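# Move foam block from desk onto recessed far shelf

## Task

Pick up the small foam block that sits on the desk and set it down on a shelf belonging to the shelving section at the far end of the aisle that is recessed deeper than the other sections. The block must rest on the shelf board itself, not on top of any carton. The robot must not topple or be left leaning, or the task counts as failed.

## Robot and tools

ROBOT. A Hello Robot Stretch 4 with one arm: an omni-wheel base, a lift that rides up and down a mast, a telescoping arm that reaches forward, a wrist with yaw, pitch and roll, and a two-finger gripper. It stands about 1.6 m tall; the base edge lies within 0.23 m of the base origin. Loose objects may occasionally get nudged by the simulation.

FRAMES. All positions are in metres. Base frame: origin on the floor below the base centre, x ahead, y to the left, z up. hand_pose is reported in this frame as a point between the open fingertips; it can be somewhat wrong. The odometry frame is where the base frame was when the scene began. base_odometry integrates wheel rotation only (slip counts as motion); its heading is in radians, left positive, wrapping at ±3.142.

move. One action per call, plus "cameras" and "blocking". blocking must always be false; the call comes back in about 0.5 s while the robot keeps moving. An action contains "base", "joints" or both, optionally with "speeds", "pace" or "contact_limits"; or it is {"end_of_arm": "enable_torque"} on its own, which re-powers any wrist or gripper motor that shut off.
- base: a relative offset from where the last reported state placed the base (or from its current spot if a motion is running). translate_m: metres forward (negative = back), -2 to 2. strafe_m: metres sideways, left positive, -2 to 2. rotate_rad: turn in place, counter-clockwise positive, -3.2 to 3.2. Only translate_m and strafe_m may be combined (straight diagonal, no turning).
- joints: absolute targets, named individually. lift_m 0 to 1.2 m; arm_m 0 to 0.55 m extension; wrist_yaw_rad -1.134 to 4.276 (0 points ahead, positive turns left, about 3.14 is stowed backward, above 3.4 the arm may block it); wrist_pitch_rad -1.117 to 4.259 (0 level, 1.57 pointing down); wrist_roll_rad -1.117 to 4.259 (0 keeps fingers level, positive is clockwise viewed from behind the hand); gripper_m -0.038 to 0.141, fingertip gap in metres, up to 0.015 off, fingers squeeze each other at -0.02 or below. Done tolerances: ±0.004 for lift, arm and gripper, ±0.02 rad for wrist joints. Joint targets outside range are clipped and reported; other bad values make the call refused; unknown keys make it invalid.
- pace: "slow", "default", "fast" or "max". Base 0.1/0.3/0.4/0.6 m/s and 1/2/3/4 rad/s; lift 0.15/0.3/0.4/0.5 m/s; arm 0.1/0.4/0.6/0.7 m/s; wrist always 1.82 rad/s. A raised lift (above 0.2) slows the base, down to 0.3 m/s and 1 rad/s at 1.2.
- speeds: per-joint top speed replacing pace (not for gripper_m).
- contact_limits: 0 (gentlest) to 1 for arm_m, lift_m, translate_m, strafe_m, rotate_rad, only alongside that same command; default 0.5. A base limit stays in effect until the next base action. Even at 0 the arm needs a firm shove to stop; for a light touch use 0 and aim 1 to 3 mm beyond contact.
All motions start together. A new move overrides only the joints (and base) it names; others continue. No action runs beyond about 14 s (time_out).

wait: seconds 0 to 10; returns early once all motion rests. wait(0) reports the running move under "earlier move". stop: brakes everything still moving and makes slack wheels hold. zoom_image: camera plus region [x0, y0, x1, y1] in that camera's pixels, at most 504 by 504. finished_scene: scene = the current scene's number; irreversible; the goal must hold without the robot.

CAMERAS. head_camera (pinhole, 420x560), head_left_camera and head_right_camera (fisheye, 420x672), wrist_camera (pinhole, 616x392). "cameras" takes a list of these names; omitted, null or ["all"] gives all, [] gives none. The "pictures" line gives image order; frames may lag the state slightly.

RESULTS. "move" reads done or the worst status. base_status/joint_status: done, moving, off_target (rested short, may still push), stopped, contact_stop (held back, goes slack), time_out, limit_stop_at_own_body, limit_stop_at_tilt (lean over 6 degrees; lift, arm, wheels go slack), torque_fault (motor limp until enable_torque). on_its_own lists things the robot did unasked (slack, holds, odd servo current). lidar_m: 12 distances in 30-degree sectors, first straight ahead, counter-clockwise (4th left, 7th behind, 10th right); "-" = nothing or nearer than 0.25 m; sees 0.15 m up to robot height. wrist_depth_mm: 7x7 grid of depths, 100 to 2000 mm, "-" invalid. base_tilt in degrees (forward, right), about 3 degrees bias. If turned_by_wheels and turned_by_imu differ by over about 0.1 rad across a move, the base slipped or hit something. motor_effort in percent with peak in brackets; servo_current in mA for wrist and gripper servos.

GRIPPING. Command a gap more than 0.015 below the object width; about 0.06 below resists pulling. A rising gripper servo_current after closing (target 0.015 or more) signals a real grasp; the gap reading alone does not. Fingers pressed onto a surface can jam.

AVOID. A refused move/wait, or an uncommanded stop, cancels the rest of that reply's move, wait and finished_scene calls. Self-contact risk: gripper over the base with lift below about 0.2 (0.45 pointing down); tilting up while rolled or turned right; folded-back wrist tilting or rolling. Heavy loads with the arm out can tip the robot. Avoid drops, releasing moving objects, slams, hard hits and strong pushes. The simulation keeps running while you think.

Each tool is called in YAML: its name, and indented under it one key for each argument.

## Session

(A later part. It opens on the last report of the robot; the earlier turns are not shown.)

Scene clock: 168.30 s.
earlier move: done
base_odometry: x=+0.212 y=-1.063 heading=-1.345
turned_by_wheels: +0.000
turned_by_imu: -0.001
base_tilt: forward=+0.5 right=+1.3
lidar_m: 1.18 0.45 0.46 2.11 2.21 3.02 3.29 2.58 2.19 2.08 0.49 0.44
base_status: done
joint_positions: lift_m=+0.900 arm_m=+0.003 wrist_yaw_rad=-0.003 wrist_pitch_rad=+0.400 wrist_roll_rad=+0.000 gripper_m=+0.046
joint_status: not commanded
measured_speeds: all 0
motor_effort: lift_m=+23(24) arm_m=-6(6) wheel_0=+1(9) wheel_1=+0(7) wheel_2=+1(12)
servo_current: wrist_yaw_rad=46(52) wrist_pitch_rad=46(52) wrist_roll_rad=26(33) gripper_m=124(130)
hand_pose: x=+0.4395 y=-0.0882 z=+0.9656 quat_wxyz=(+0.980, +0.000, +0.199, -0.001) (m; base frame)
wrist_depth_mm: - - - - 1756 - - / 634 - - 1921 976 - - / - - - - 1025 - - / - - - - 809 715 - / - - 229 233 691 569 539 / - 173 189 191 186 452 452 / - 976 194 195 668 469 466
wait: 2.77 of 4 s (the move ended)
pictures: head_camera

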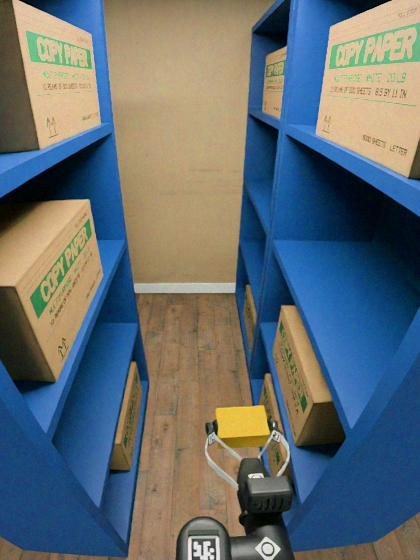

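move:
  base: {"translate_m": 1.49, "strafe_m": 0.012}
  pace: "max"
  blocking: false
  cameras: []

wait:
  seconds: 7
  cameras: []

move:
  base: {"strafe_m": 0.07}
  joints: {"lift_m": 1.02}
  blocking: false
  cameras: ["head_left_camera"]

wait:
  seconds: 1.2
  cameras: []

move:
  base: {"rotate_rad": 1.58}
  blocking: false
  cameras: []

wait:
  seconds: 3
  cameras: ["head_camera", "wrist_camera"]

Scene clock: 179.17 s.
move: moving
base_odometry: x=+0.222 y=-1.104 heading=-1.345
turned_by_wheels: +0.000
turned_by_imu: -0.001
base_tilt: forward=+0.4 right=+1.3
lidar_m: 1.16 0.40 0.43 2.11 2.21 3.03 3.34 2.67 2.17 2.08 0.40 0.39
base_status: translate_m moving; strafe_m moving
joint_positions: lift_m=+0.900 arm_m=+0.003 wrist_yaw_rad=-0.003 wrist_pitch_rad=+0.400 wrist_roll_rad=+0.000 gripper_m=+0.046
joint_status: not commanded
measured_speeds: translate_m=+0.162 strafe_m=+0.001 rotate_rad=+0.002 lift_m=+0.000 arm_m=+0.000 wrist_yaw_rad=+0.000 wrist_pitch_rad=+0.000 wrist_roll_rad=+0.000
motor_effort: lift_m=+23(23) arm_m=-6(6) wheel_0=+6(7) wheel_1=+5(7) wheel_2=-10(11)
servo_current: wrist_yaw_rad=39(52) wrist_pitch_rad=33(46) wrist_roll_rad=26(33) gripper_m=117(137)
hand_pose: x=+0.4395 y=-0.0882 z=+0.9656 quat_wxyz=(+0.980, +0.000, +0.199, -0.001) (m; base frame)
wrist_depth_mm: - - - 1756 - - - / 615 - - 1921 - - - / - - - - - - - / - - - - 759 715 - / - - 229 233 661 569 539 / - 173 190 192 186 462 449 / - 976 194 195 640 427 418
pictures: none
No camera images: "cameras" was empty.

Scene clock: 183.97 s.
earlier move: done
base_odometry: x=+0.557 y=-2.513 heading=-1.345
turned_by_wheels: +0.000
turned_by_imu: -0.002
base_tilt: forward=+0.2 right=+1.5
lidar_m: 0.70 0.72 0.77 0.73 0.35 0.42 1.16 0.43 0.30 0.28 0.30 0.42
base_status: done
joint_positions: lift_m=+0.900 arm_m=+0.003 wrist_yaw_rad=-0.003 wrist_pitch_rad=+0.400 wrist_roll_rad=+0.000 gripper_m=+0.046
joint_status: not commanded
measured_speeds: all 0
motor_effort: lift_m=+23(23) arm_m=-6(6) wheel_0=+0(7) wheel_1=+1(8) wheel_2=+1(13)
servo_current: wrist_yaw_rad=39(52) wrist_pitch_rad=26(59) wrist_roll_rad=26(33) gripper_m=117(137)
hand_pose: x=+0.4395 y=-0.0882 z=+0.9656 quat_wxyz=(+0.980, +0.000, +0.199, -0.001) (m; base frame)
wrist_depth_mm: 442 439 445 442 442 433 399 / 469 466 466 473 473 436 421 / - - - - - 442 436 / - - - - - 484 320 / - - 217 220 - 521 512 / - 173 190 191 186 554 559 / - - 194 195 634 603 615
wait: 4.80 of 7 s (the move ended)
pictures: none
No camera images: "cameras" was empty.

Scene clock: 184.47 s.
move: moving
base_odometry: x=+0.593 y=-2.504 heading=-1.345
turned_by_wheels: +0.000
turned_by_imu: +0.000
base_tilt: forward=+0.3 right=+1.4
lidar_m: 0.69 0.74 0.72 0.67 0.31 0.37 1.00 0.47 0.33 0.31 0.31 0.49
base_status: strafe_m moving
joint_positions: lift_m=+0.939 arm_m=+0.003 wrist_yaw_rad=-0.003 wrist_pitch_rad=+0.400 wrist_roll_rad=+0.000 gripper_m=+0.046
joint_status: lift_m moving
measured_speeds: translate_m=+0.000 strafe_m=+0.140 rotate_rad=+0.000 lift_m=+0.149 arm_m=+0.000 wrist_yaw_rad=+0.000 wrist_pitch_rad=+0.000 wrist_roll_rad=+0.000
motor_effort: lift_m=+26(27) arm_m=-6(6) wheel_0=-8(11) wheel_1=+7(10) wheel_2=+0(1)
servo_current: wrist_yaw_rad=33(46) wrist_pitch_rad=33(52) wrist_roll_rad=33(33) gripper_m=130(137)
hand_pose: x=+0.4395 y=-0.0882 z=+1.0047 quat_wxyz=(+0.980, +0.000, +0.199, -0.001) (m; base frame)
wrist_depth_mm: 439 439 442 442 442 442 402 / 462 462 466 466 466 449 427 / - - - - - 459 452 / - - - - - 477 382 / - - 217 221 - 525 512 / - 173 189 191 186 559 569 / - - 195 195 - 627 621
pictures: head_left_camera

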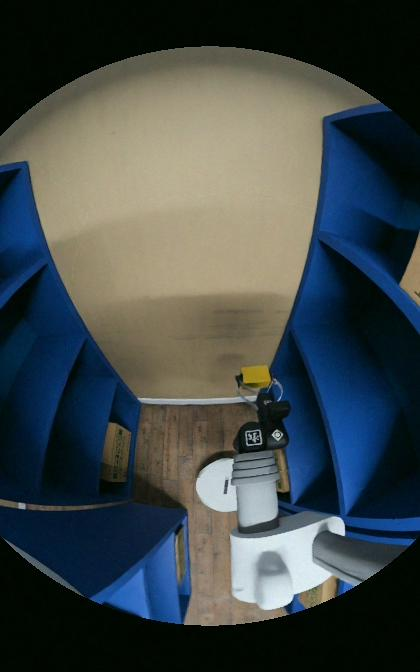

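Scene clock: 185.50 s.
earlier move: done
base_odometry: x=+0.625 y=-2.497 heading=-1.345
turned_by_wheels: +0.000
turned_by_imu: +0.000
base_tilt: forward=+0.2 right=+1.3
lidar_m: 0.70 0.75 0.70 0.63 0.30 0.32 0.91 0.53 0.37 0.33 0.36 0.50
base_status: done
joint_positions: lift_m=+1.020 arm_m=+0.003 wrist_yaw_rad=-0.003 wrist_pitch_rad=+0.400 wrist_roll_rad=+0.000 gripper_m=+0.046
joint_status: all done
measured_speeds: all 0
motor_effort: lift_m=+24(27) arm_m=-6(6) wheel_0=-1(11) wheel_1=+1(10) wheel_2=+0(1)
servo_current: wrist_yaw_rad=46(46) wrist_pitch_rad=46(52) wrist_roll_rad=26(33) gripper_m=117(137)
hand_pose: x=+0.4395 y=-0.0882 z=+1.0855 quat_wxyz=(+0.980, +0.000, +0.199, -0.001) (m; base frame)
wrist_depth_mm: 442 439 445 442 442 442 404 / 462 466 469 469 469 473 424 / - - - - - - 449 / - - - - - 496 477 / - - 217 220 - 530 442 / - 173 190 191 186 559 413 / - - 195 195 - 609 609
wait: 1.03 of 1.2 s (the move ended)
pictures: none
No camera images: "cameras" was empty.

Scene clock: 186.00 s.
move: moving
base_odometry: x=+0.625 y=-2.497 heading=-1.144
turned_by_wheels: +0.201
turned_by_imu: +0.198
base_tilt: forward=+0.3 right=+1.4
lidar_m: 0.70 0.80 0.65 0.48 0.27 0.40 0.85 0.44 0.33 0.33 0.40 0.67
base_status: rotate_rad moving
joint_positions: lift_m=+1.020 arm_m=+0.003 wrist_yaw_rad=-0.003 wrist_pitch_rad=+0.400 wrist_roll_rad=+0.000 gripper_m=+0.046
joint_status: not commanded
measured_speeds: translate_m=+0.002 strafe_m=+0.002 rotate_rad=+0.762 lift_m=+0.000 arm_m=+0.000 wrist_yaw_rad=+0.000 wrist_pitch_rad=+0.000 wrist_roll_rad=+0.000
motor_effort: lift_m=+24(24) arm_m=-6(6) wheel_0=-6(8) wheel_1=-5(7) wheel_2=-7(8)
servo_current: wrist_yaw_rad=39(46) wrist_pitch_rad=33(52) wrist_roll_rad=33(33) gripper_m=117(130)
hand_pose: x=+0.4395 y=-0.0882 z=+1.0855 quat_wxyz=(+0.980, +0.000, +0.199, -0.001) (m; base frame)
wrist_depth_mm: - 466 449 436 421 410 397 / - - 469 462 449 430 418 / - - - - 466 459 442 / - - - - - - 466 / - - 219 221 - - - / - 173 189 191 186 - 500 / - - 194 195 - - 521
pictures: none
No camera images: "cameras" was empty.

Scene clock: 187.80 s.
earlier move: done
base_odometry: x=+0.625 y=-2.497 heading=+0.235
turned_by_wheels: +1.379
turned_by_imu: +1.361
base_tilt: forward=+0.3 right=+1.3
lidar_m: 0.65 0.28 0.30 0.87 0.54 0.37 0.36 0.41 0.48 0.69 0.75 0.68
base_status: done
joint_positions: lift_m=+1.020 arm_m=+0.003 wrist_yaw_rad=-0.003 wrist_pitch_rad=+0.400 wrist_roll_rad=+0.000 gripper_m=+0.046
joint_status: not commanded
measured_speeds: all 0
motor_effort: lift_m=+23(24) arm_m=-6(6) wheel_0=-3(8) wheel_1=-1(7) wheel_2=-1(9)
servo_current: wrist_yaw_rad=33(52) wrist_pitch_rad=33(59) wrist_roll_rad=33(33) gripper_m=124(130)
hand_pose: x=+0.4395 y=-0.0882 z=+1.0856 quat_wxyz=(+0.980, +0.000, +0.199, -0.001) (m; base frame)
wrist_depth_mm: 397 466 - - - - - / 413 473 - - - - 878 / 433 473 - - - - 878 / 445 484 - - - - - / 445 517 218 221 - - - / 427 173 189 191 186 1025 - / 407 - 193 195 - - -
wait: 1.80 of 3 s (the move ended)
pictures: head_camera, wrist_camera
camera_calibration:
wrist_camera: T_world_to_cam=[[-0.0301093, -0.997822, 0.0586854, -0.161168], [-0.410235, -0.041203, -0.911049, 1.21867], [0.911483, -0.0515058, -0.408101, 0.267521], [0, 0, 0, 1]] pos_world=[0.251247, -0.096825, 1.2289]

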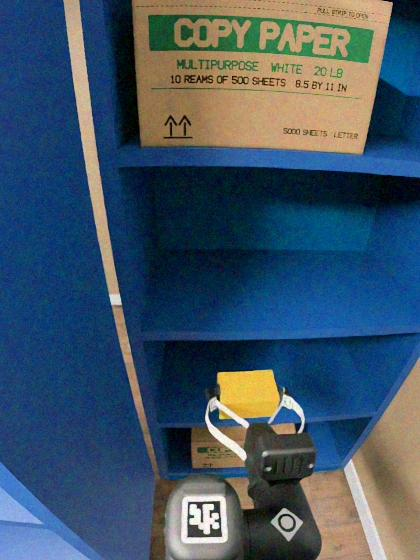

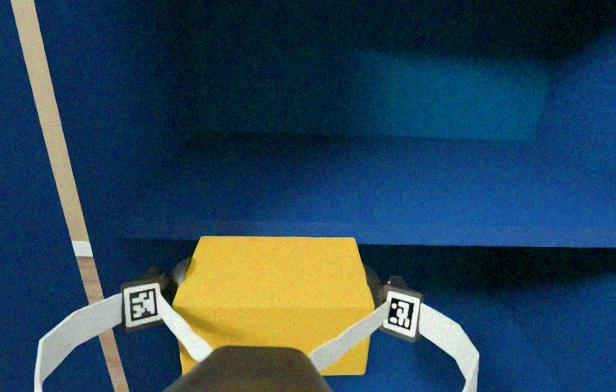

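move:
  joints: {"arm_m": 0.36}
  contact_limits: {"arm_m": 0.2}
  blocking: false
  cameras: []

wait:
  seconds: 2
  cameras: ["wrist_camera"]

move:
  joints: {"lift_m": 0.972}
  pace: "slow"
  contact_limits: {"lift_m": 0.1}
  blocking: false
  cameras: []

wait:
  seconds: 1
  cameras: ["wrist_camera"]

move:
  joints: {"lift_m": 0.966}
  pace: "slow"
  contact_limits: {"lift_m": 0.1}
  blocking: false
  cameras: ["wrist_camera"]

Scene clock: 199.23 s.
move: moving
base_odometry: x=+0.625 y=-2.497 heading=+0.235
turned_by_wheels: +0.000
turned_by_imu: -0.001
base_tilt: forward=+0.4 right=+1.4
lidar_m: 0.65 0.29 0.31 0.89 0.51 0.39 0.35 0.41 0.49 0.69 0.72 0.68
base_status: not commanded
joint_positions: lift_m=+1.020 arm_m=+0.055 wrist_yaw_rad=-0.003 wrist_pitch_rad=+0.400 wrist_roll_rad=+0.000 gripper_m=+0.046
joint_status: arm_m moving
measured_speeds: translate_m=+0.000 strafe_m=+0.000 rotate_rad=+0.000 lift_m=+0.000 arm_m=+0.198 wrist_yaw_rad=+0.000 wrist_pitch_rad=+0.000 wrist_roll_rad=+0.000
motor_effort: lift_m=+23(23) arm_m=+5(10) wheel_0=-3(3) wheel_1=-1(1) wheel_2=-1(1)
servo_current: wrist_yaw_rad=39(46) wrist_pitch_rad=33(46) wrist_roll_rad=26(33) gripper_m=130(130)
contact_limits: arm_m 0.2
hand_pose: x=+0.4915 y=-0.0882 z=+1.0856 quat_wxyz=(+0.980, +0.000, +0.199, -0.001) (m; base frame)
wrist_depth_mm: 379 484 768 778 788 788 778 / 384 492 - - - - 842 / 407 492 - - - - 854 / 427 500 - - - - - / 445 462 227 221 466 - - / 439 176 190 192 186 1008 - / 415 - 194 195 - - -
pictures: none
No camera images: "cameras" was empty.

Scene clock: 200.90 s.
earlier move: done
base_odometry: x=+0.625 y=-2.497 heading=+0.235
turned_by_wheels: +0.000
turned_by_imu: +0.000
base_tilt: forward=+0.4 right=+1.4
lidar_m: 0.64 0.30 0.31 0.90 0.54 0.40 0.35 0.37 0.49 0.70 0.74 0.69
base_status: not commanded
joint_positions: lift_m=+1.020 arm_m=+0.360 wrist_yaw_rad=-0.003 wrist_pitch_rad=+0.400 wrist_roll_rad=+0.000 gripper_m=+0.046
joint_status: all done
measured_speeds: all 0
motor_effort: lift_m=+23(23) arm_m=+7(10) wheel_0=-3(3) wheel_1=-1(1) wheel_2=-1(1)
servo_current: wrist_yaw_rad=39(46) wrist_pitch_rad=39(52) wrist_roll_rad=20(33) gripper_m=124(130)
contact_limits: arm_m 0.2
hand_pose: x=+0.7960 y=-0.0882 z=+1.0856 quat_wxyz=(+0.980, +0.000, +0.199, -0.001) (m; base frame)
wrist_depth_mm: 368 480 488 488 484 488 496 / 355 504 517 521 521 521 521 / 377 530 549 554 559 554 554 / 377 517 585 580 580 580 585 / 370 413 228 222 413 415 421 / 327 181 189 191 186 347 349 / 264 276 194 195 285 276 297
wait: 1.67 of 2 s (the move ended)
pictures: wrist_camera
camera_calibration:
wrist_camera: T_world_to_cam=[[-0.0301093, -0.997822, 0.0586854, -0.150434], [-0.410235, -0.041203, -0.911049, 1.36492], [0.911483, -0.0515058, -0.408101, -0.0574227], [0, 0, 0, 1]] pos_world=[0.607747, -0.096825, 1.2289]

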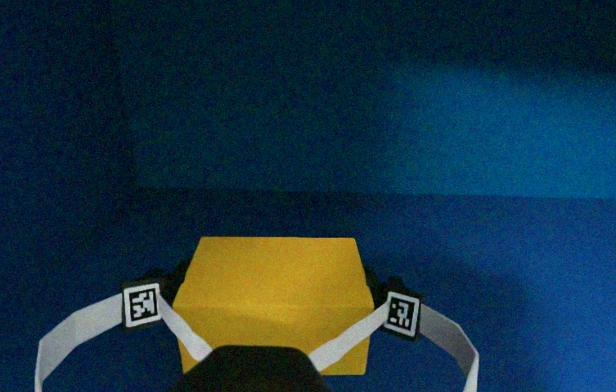

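Scene clock: 201.40 s.
move: moving
base_odometry: x=+0.625 y=-2.497 heading=+0.235
turned_by_wheels: +0.000
turned_by_imu: +0.000
base_tilt: forward=+0.4 right=+1.4
lidar_m: 0.64 0.29 0.30 0.87 0.51 0.40 0.37 0.38 0.49 0.69 0.75 0.68
base_status: not commanded
joint_positions: lift_m=+0.994 arm_m=+0.360 wrist_yaw_rad=-0.003 wrist_pitch_rad=+0.400 wrist_roll_rad=+0.000 gripper_m=+0.046
joint_status: lift_m moving
measured_speeds: translate_m=+0.000 strafe_m=+0.000 rotate_rad=+0.000 lift_m=-0.096 arm_m=+0.000 wrist_yaw_rad=+0.000 wrist_pitch_rad=+0.000 wrist_roll_rad=+0.000
motor_effort: lift_m=+14(22) arm_m=+6(7) wheel_0=-3(3) wheel_1=-1(1) wheel_2=-1(1)
servo_current: wrist_yaw_rad=33(46) wrist_pitch_rad=39(52) wrist_roll_rad=26(33) gripper_m=104(130)
contact_limits: arm_m 0.2; lift_m 0.1
hand_pose: x=+0.7960 y=-0.0882 z=+1.0603 quat_wxyz=(+0.980, +0.000, +0.199, -0.001) (m; base frame)
wrist_depth_mm: 366 480 488 488 492 488 496 / 355 508 521 521 521 517 521 / 377 535 549 554 549 554 554 / 379 452 449 574 574 - - / 353 377 229 232 392 394 397 / 296 180 189 191 186 312 312 / 238 249 194 195 257 249 267
pictures: none
No camera images: "cameras" was empty.

Scene clock: 202.17 s.
earlier move: done
base_odometry: x=+0.625 y=-2.497 heading=+0.235
turned_by_wheels: +0.000
turned_by_imu: +0.000
base_tilt: forward=+0.3 right=+1.2
lidar_m: 0.65 0.29 0.31 0.87 0.55 0.39 0.36 0.40 0.51 0.69 0.73 0.68
base_status: not commanded
joint_positions: lift_m=+0.972 arm_m=+0.360 wrist_yaw_rad=-0.003 wrist_pitch_rad=+0.400 wrist_roll_rad=+0.000 gripper_m=+0.046
joint_status: all done
measured_speeds: all 0
motor_effort: lift_m=+14(22) arm_m=+6(7) wheel_0=-3(3) wheel_1=-1(1) wheel_2=-1(1)
servo_current: wrist_yaw_rad=33(46) wrist_pitch_rad=52(52) wrist_roll_rad=33(33) gripper_m=124(130)
contact_limits: arm_m 0.2; lift_m 0.1
hand_pose: x=+0.7960 y=-0.0882 z=+1.0383 quat_wxyz=(+0.980, +0.000, +0.199, -0.001) (m; base frame)
wrist_depth_mm: 368 480 488 488 488 488 496 / 357 508 512 521 517 521 517 / 377 535 549 549 554 554 554 / 377 415 418 427 436 439 442 / 327 330 229 233 345 349 351 / 260 180 189 191 186 277 278 / 210 220 194 195 226 220 236
wait: 0.77 of 1 s (the move ended)
pictures: wrist_camera
camera_calibration:
wrist_camera: T_world_to_cam=[[-0.0301093, -0.997822, 0.0586854, -0.147664], [-0.410235, -0.041203, -0.911049, 1.32191], [0.911483, -0.0515058, -0.408101, -0.0766851], [0, 0, 0, 1]] pos_world=[0.607747, -0.096825, 1.1817]

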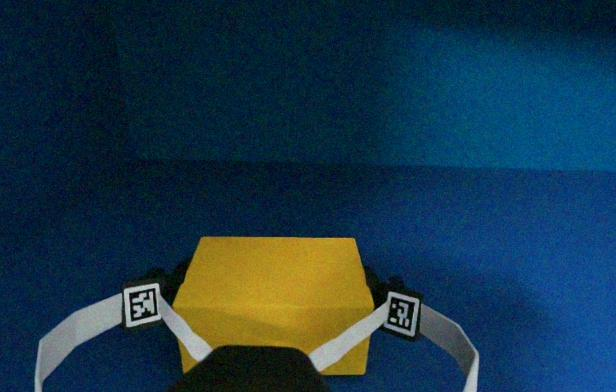

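Scene clock: 202.67 s.
move: moving
base_odometry: x=+0.625 y=-2.497 heading=+0.235
turned_by_wheels: +0.000
turned_by_imu: +0.000
base_tilt: forward=+0.4 right=+1.3
lidar_m: 0.65 0.27 0.32 0.87 0.53 0.38 0.36 0.36 0.51 0.68 0.73 0.69
base_status: not commanded
joint_positions: lift_m=+0.966 arm_m=+0.360 wrist_yaw_rad=-0.003 wrist_pitch_rad=+0.400 wrist_roll_rad=+0.000 gripper_m=+0.046
joint_status: lift_m moving
measured_speeds: all 0
motor_effort: lift_m=+15(15) arm_m=+6(7) wheel_0=-3(3) wheel_1=-1(1) wheel_2=-1(1)
servo_current: wrist_yaw_rad=33(46) wrist_pitch_rad=20(52) wrist_roll_rad=33(33) gripper_m=117(130)
contact_limits: arm_m 0.2; lift_m 0.1
hand_pose: x=+0.7960 y=-0.0882 z=+1.0323 quat_wxyz=(+0.980, +0.000, +0.199, -0.001) (m; base frame)
wrist_depth_mm: 368 480 492 488 488 492 496 / 355 508 521 517 521 521 517 / 377 535 549 549 549 559 554 / 370 421 430 413 418 427 430 / 314 320 229 233 332 338 340 / 252 180 190 191 187 267 268 / 204 213 195 195 220 213 228
pictures: wrist_camera
camera_calibration:
wrist_camera: T_world_to_cam=[[-0.0301093, -0.997822, 0.0586854, -0.147312], [-0.410235, -0.041203, -0.911049, 1.31645], [0.911483, -0.0515058, -0.408101, -0.0791337], [0, 0, 0, 1]] pos_world=[0.607747, -0.096825, 1.1757]

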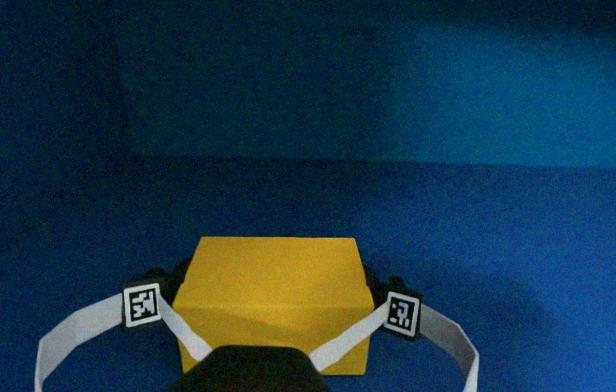

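move:
  joints: {"lift_m": 0.96}
  pace: "slow"
  contact_limits: {"lift_m": 0.1}
  blocking: false
  cameras: []

wait:
  seconds: 0.5
  cameras: ["wrist_camera"]

Scene clock: 211.03 s.
earlier move: done
move: moving
base_odometry: x=+0.625 y=-2.497 heading=+0.235
turned_by_wheels: +0.000
turned_by_imu: -0.001
base_tilt: forward=+0.3 right=+1.5
lidar_m: 0.66 0.30 0.33 0.87 0.54 0.39 0.36 0.39 0.50 0.68 0.75 0.69
base_status: not commanded
joint_positions: lift_m=+0.960 arm_m=+0.360 wrist_yaw_rad=-0.003 wrist_pitch_rad=+0.400 wrist_roll_rad=+0.000 gripper_m=+0.046
joint_status: lift_m moving
measured_speeds: all 0
motor_effort: lift_m=+13(16) arm_m=+7(7) wheel_0=-3(3) wheel_1=-1(1) wheel_2=-1(1)
servo_current: wrist_yaw_rad=26(39) wrist_pitch_rad=33(52) wrist_roll_rad=26(33) gripper_m=124(130)
contact_limits: arm_m 0.2; lift_m 0.1
hand_pose: x=+0.7960 y=-0.0882 z=+1.0264 quat_wxyz=(+0.980, +0.000, +0.199, -0.001) (m; base frame)
wrist_depth_mm: 370 480 488 488 492 488 492 / 373 508 517 521 517 517 521 / 375 535 549 549 554 554 554 / 368 418 424 410 415 424 430 / 312 317 228 230 329 334 336 / 248 180 189 191 187 264 264 / 201 210 195 195 216 209 224
pictures: none
No camera images: "cameras" was empty.

Scene clock: 211.17 s.
earlier move: done
base_odometry: x=+0.625 y=-2.497 heading=+0.235
turned_by_wheels: +0.000
turned_by_imu: +0.000
base_tilt: forward=+0.3 right=+1.4
lidar_m: 0.65 0.26 0.31 0.87 0.54 0.38 0.34 0.37 0.50 0.70 0.72 0.67
base_status: not commanded
joint_positions: lift_m=+0.960 arm_m=+0.360 wrist_yaw_rad=-0.003 wrist_pitch_rad=+0.400 wrist_roll_rad=+0.000 gripper_m=+0.046
joint_status: all done
measured_speeds: all 0
motor_effort: lift_m=+13(16) arm_m=+6(7) wheel_0=-3(3) wheel_1=-1(1) wheel_2=-1(1)
servo_current: wrist_yaw_rad=33(39) wrist_pitch_rad=46(52) wrist_roll_rad=26(33) gripper_m=111(130)
contact_limits: arm_m 0.2; lift_m 0.1
hand_pose: x=+0.7960 y=-0.0882 z=+1.0264 quat_wxyz=(+0.980, +0.000, +0.199, -0.001) (m; base frame)
wrist_depth_mm: 368 480 488 492 492 488 500 / 373 508 521 517 517 521 525 / 377 535 549 554 549 554 554 / 368 418 427 410 418 424 430 / 310 317 228 232 330 334 336 / 248 181 189 191 187 264 265 / 201 210 194 195 216 209 225
wait: 0.13 of 0.5 s (the move ended)
pictures: wrist_camera
camera_calibration:
wrist_camera: T_world_to_cam=[[-0.0301093, -0.997822, 0.0586854, -0.146965], [-0.410235, -0.041203, -0.911049, 1.31107], [0.911483, -0.0515058, -0.408101, -0.0815415], [0, 0, 0, 1]] pos_world=[0.607747, -0.096825, 1.1698]

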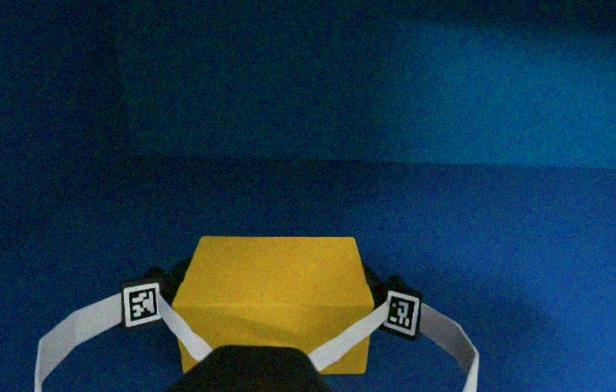

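move:
  joints: {"gripper_m": 0.135}
  pace: "slow"
  blocking: false
  cameras: []

wait:
  seconds: 4
  cameras: []

move:
  joints: {"arm_m": 0.15}
  blocking: false
  cameras: []

wait:
  seconds: 1
  cameras: ["wrist_camera"]

Scene clock: 218.07 s.
move: moving
base_odometry: x=+0.625 y=-2.497 heading=+0.235
turned_by_wheels: +0.000
turned_by_imu: -0.001
base_tilt: forward=+0.3 right=+1.4
lidar_m: 0.64 0.29 0.31 0.87 0.56 0.39 0.37 0.38 0.54 0.70 0.74 0.66
base_status: not commanded
joint_positions: lift_m=+0.960 arm_m=+0.360 wrist_yaw_rad=-0.003 wrist_pitch_rad=+0.400 wrist_roll_rad=+0.000 gripper_m=+0.056
joint_status: gripper_m moving
measured_speeds: all 0
motor_effort: lift_m=+13(13) arm_m=+7(7) wheel_0=-3(3) wheel_1=-1(1) wheel_2=-1(1)
servo_current: wrist_yaw_rad=39(46) wrist_pitch_rad=52(52) wrist_roll_rad=33(33) gripper_m=33(130)
contact_limits: arm_m 0.2; lift_m 0.1
hand_pose: x=+0.7960 y=-0.0882 z=+1.0264 quat_wxyz=(+0.980, +0.000, +0.199, -0.001) (m; base frame)
wrist_depth_mm: 370 480 484 492 492 492 496 / 375 508 517 517 517 521 525 / 377 539 549 554 549 554 559 / 370 424 410 415 421 424 433 / 312 320 230 233 332 336 340 / 249 181 190 192 191 265 265 / 208 211 196 198 216 210 226
pictures: none
No camera images: "cameras" was empty.

Scene clock: 221.53 s.
earlier move: done
base_odometry: x=+0.625 y=-2.497 heading=+0.235
turned_by_wheels: +0.000
turned_by_imu: -0.001
base_tilt: forward=+0.3 right=+1.4
lidar_m: 0.63 0.27 0.30 0.88 0.52 0.39 0.36 0.39 0.51 0.68 0.74 0.66
base_status: not commanded
joint_positions: lift_m=+0.960 arm_m=+0.360 wrist_yaw_rad=-0.003 wrist_pitch_rad=+0.400 wrist_roll_rad=+0.000 gripper_m=+0.135
joint_status: all done
measured_speeds: all 0
motor_effort: lift_m=+14(14) arm_m=+6(7) wheel_0=-3(3) wheel_1=-1(1) wheel_2=-1(1)
servo_current: wrist_yaw_rad=33(46) wrist_pitch_rad=46(59) wrist_roll_rad=26(33) gripper_m=46(130)
contact_limits: arm_m 0.2; lift_m 0.1
hand_pose: x=+0.7960 y=-0.0882 z=+1.0264 quat_wxyz=(+0.980, +0.000, +0.199, -0.001) (m; base frame)
wrist_depth_mm: 379 484 488 488 488 496 500 / 384 508 517 521 521 525 525 / 368 530 549 554 554 559 559 / 368 407 397 424 410 413 418 / 303 310 222 224 324 325 330 / 243 198 198 203 200 258 260 / 204 206 213 135 213 213 222
wait: 3.47 of 4 s (the move ended)
pictures: none
No camera images: "cameras" was empty.

Scene clock: 222.03 s.
move: moving
base_odometry: x=+0.625 y=-2.497 heading=+0.235
turned_by_wheels: +0.000
turned_by_imu: +0.000
base_tilt: forward=+0.3 right=+1.6
lidar_m: 0.65 0.30 0.31 0.88 0.55 0.38 0.36 0.38 0.52 0.68 0.74 0.69
base_status: not commanded
joint_positions: lift_m=+0.960 arm_m=+0.308 wrist_yaw_rad=-0.003 wrist_pitch_rad=+0.400 wrist_roll_rad=+0.000 gripper_m=+0.135
joint_status: arm_m moving
measured_speeds: translate_m=+0.000 strafe_m=+0.000 rotate_rad=+0.000 lift_m=+0.000 arm_m=-0.198 wrist_yaw_rad=+0.000 wrist_pitch_rad=+0.000 wrist_roll_rad=+0.000
motor_effort: lift_m=+14(14) arm_m=-7(10) wheel_0=-3(3) wheel_1=-1(1) wheel_2=-1(1)
servo_current: wrist_yaw_rad=39(39) wrist_pitch_rad=33(46) wrist_roll_rad=33(33) gripper_m=46(46)
contact_limits: lift_m 0.1
hand_pose: x=+0.7441 y=-0.0882 z=+1.0264 quat_wxyz=(+0.980, +0.000, +0.199, -0.001) (m; base frame)
wrist_depth_mm: 368 517 525 535 530 530 539 / 373 549 559 569 564 564 564 / 373 512 585 591 597 597 597 / 362 410 389 283 410 413 418 / 306 310 249 244 322 327 329 / 244 196 251 254 203 258 259 / 204 206 216 135 213 214 222
pictures: none
No camera images: "cameras" was empty.

Scene clock: 223.03 s.
earlier move: moving
base_odometry: x=+0.625 y=-2.497 heading=+0.235
turned_by_wheels: +0.000
turned_by_imu: +0.000
base_tilt: forward=+0.3 right=+1.4
lidar_m: 0.65 0.28 0.32 0.84 0.55 0.36 0.37 0.36 0.51 0.69 0.73 0.69
base_status: not commanded
joint_positions: lift_m=+0.960 arm_m=+0.150 wrist_yaw_rad=-0.003 wrist_pitch_rad=+0.400 wrist_roll_rad=+0.000 gripper_m=+0.135
joint_status: arm_m moving
measured_speeds: all 0
motor_effort: lift_m=+14(14) arm_m=-7(10) wheel_0=-3(3) wheel_1=-1(1) wheel_2=-1(1)
servo_current: wrist_yaw_rad=39(46) wrist_pitch_rad=39(52) wrist_roll_rad=26(33) gripper_m=39(52)
contact_limits: lift_m 0.1
hand_pose: x=+0.5865 y=-0.0882 z=+1.0263 quat_wxyz=(+0.980, +0.000, +0.199, -0.001) (m; base frame)
wrist_depth_mm: 379 521 676 683 691 691 707 / 384 525 723 732 732 741 732 / 384 496 750 415 - 768 759 / 368 410 397 402 407 413 418 / 340 340 345 345 347 353 355 / 375 193 172 - 195 - - / 397 500 759 - 750 759 778
wait: 1.00 s; no rest
pictures: wrist_camera
camera_calibration:
wrist_camera: T_world_to_cam=[[-0.0301162, -0.997823, 0.058679, -0.153257], [-0.410115, -0.0412012, -0.911103, 1.22505], [0.911537, -0.0515041, -0.407981, 0.109211], [0, 0, 0, 1]] pos_world=[0.398247, -0.096825, 1.1697]

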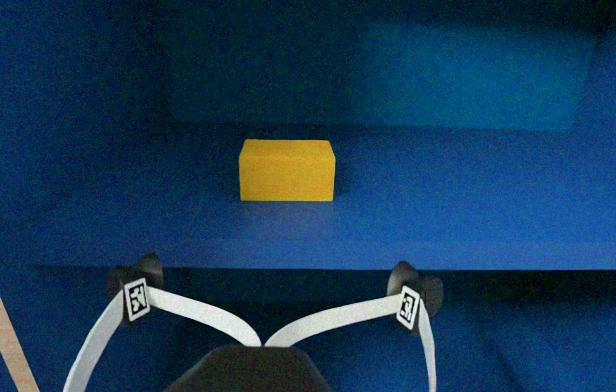

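finished_scene:
  scene: 2

The scene is finished: the task was done.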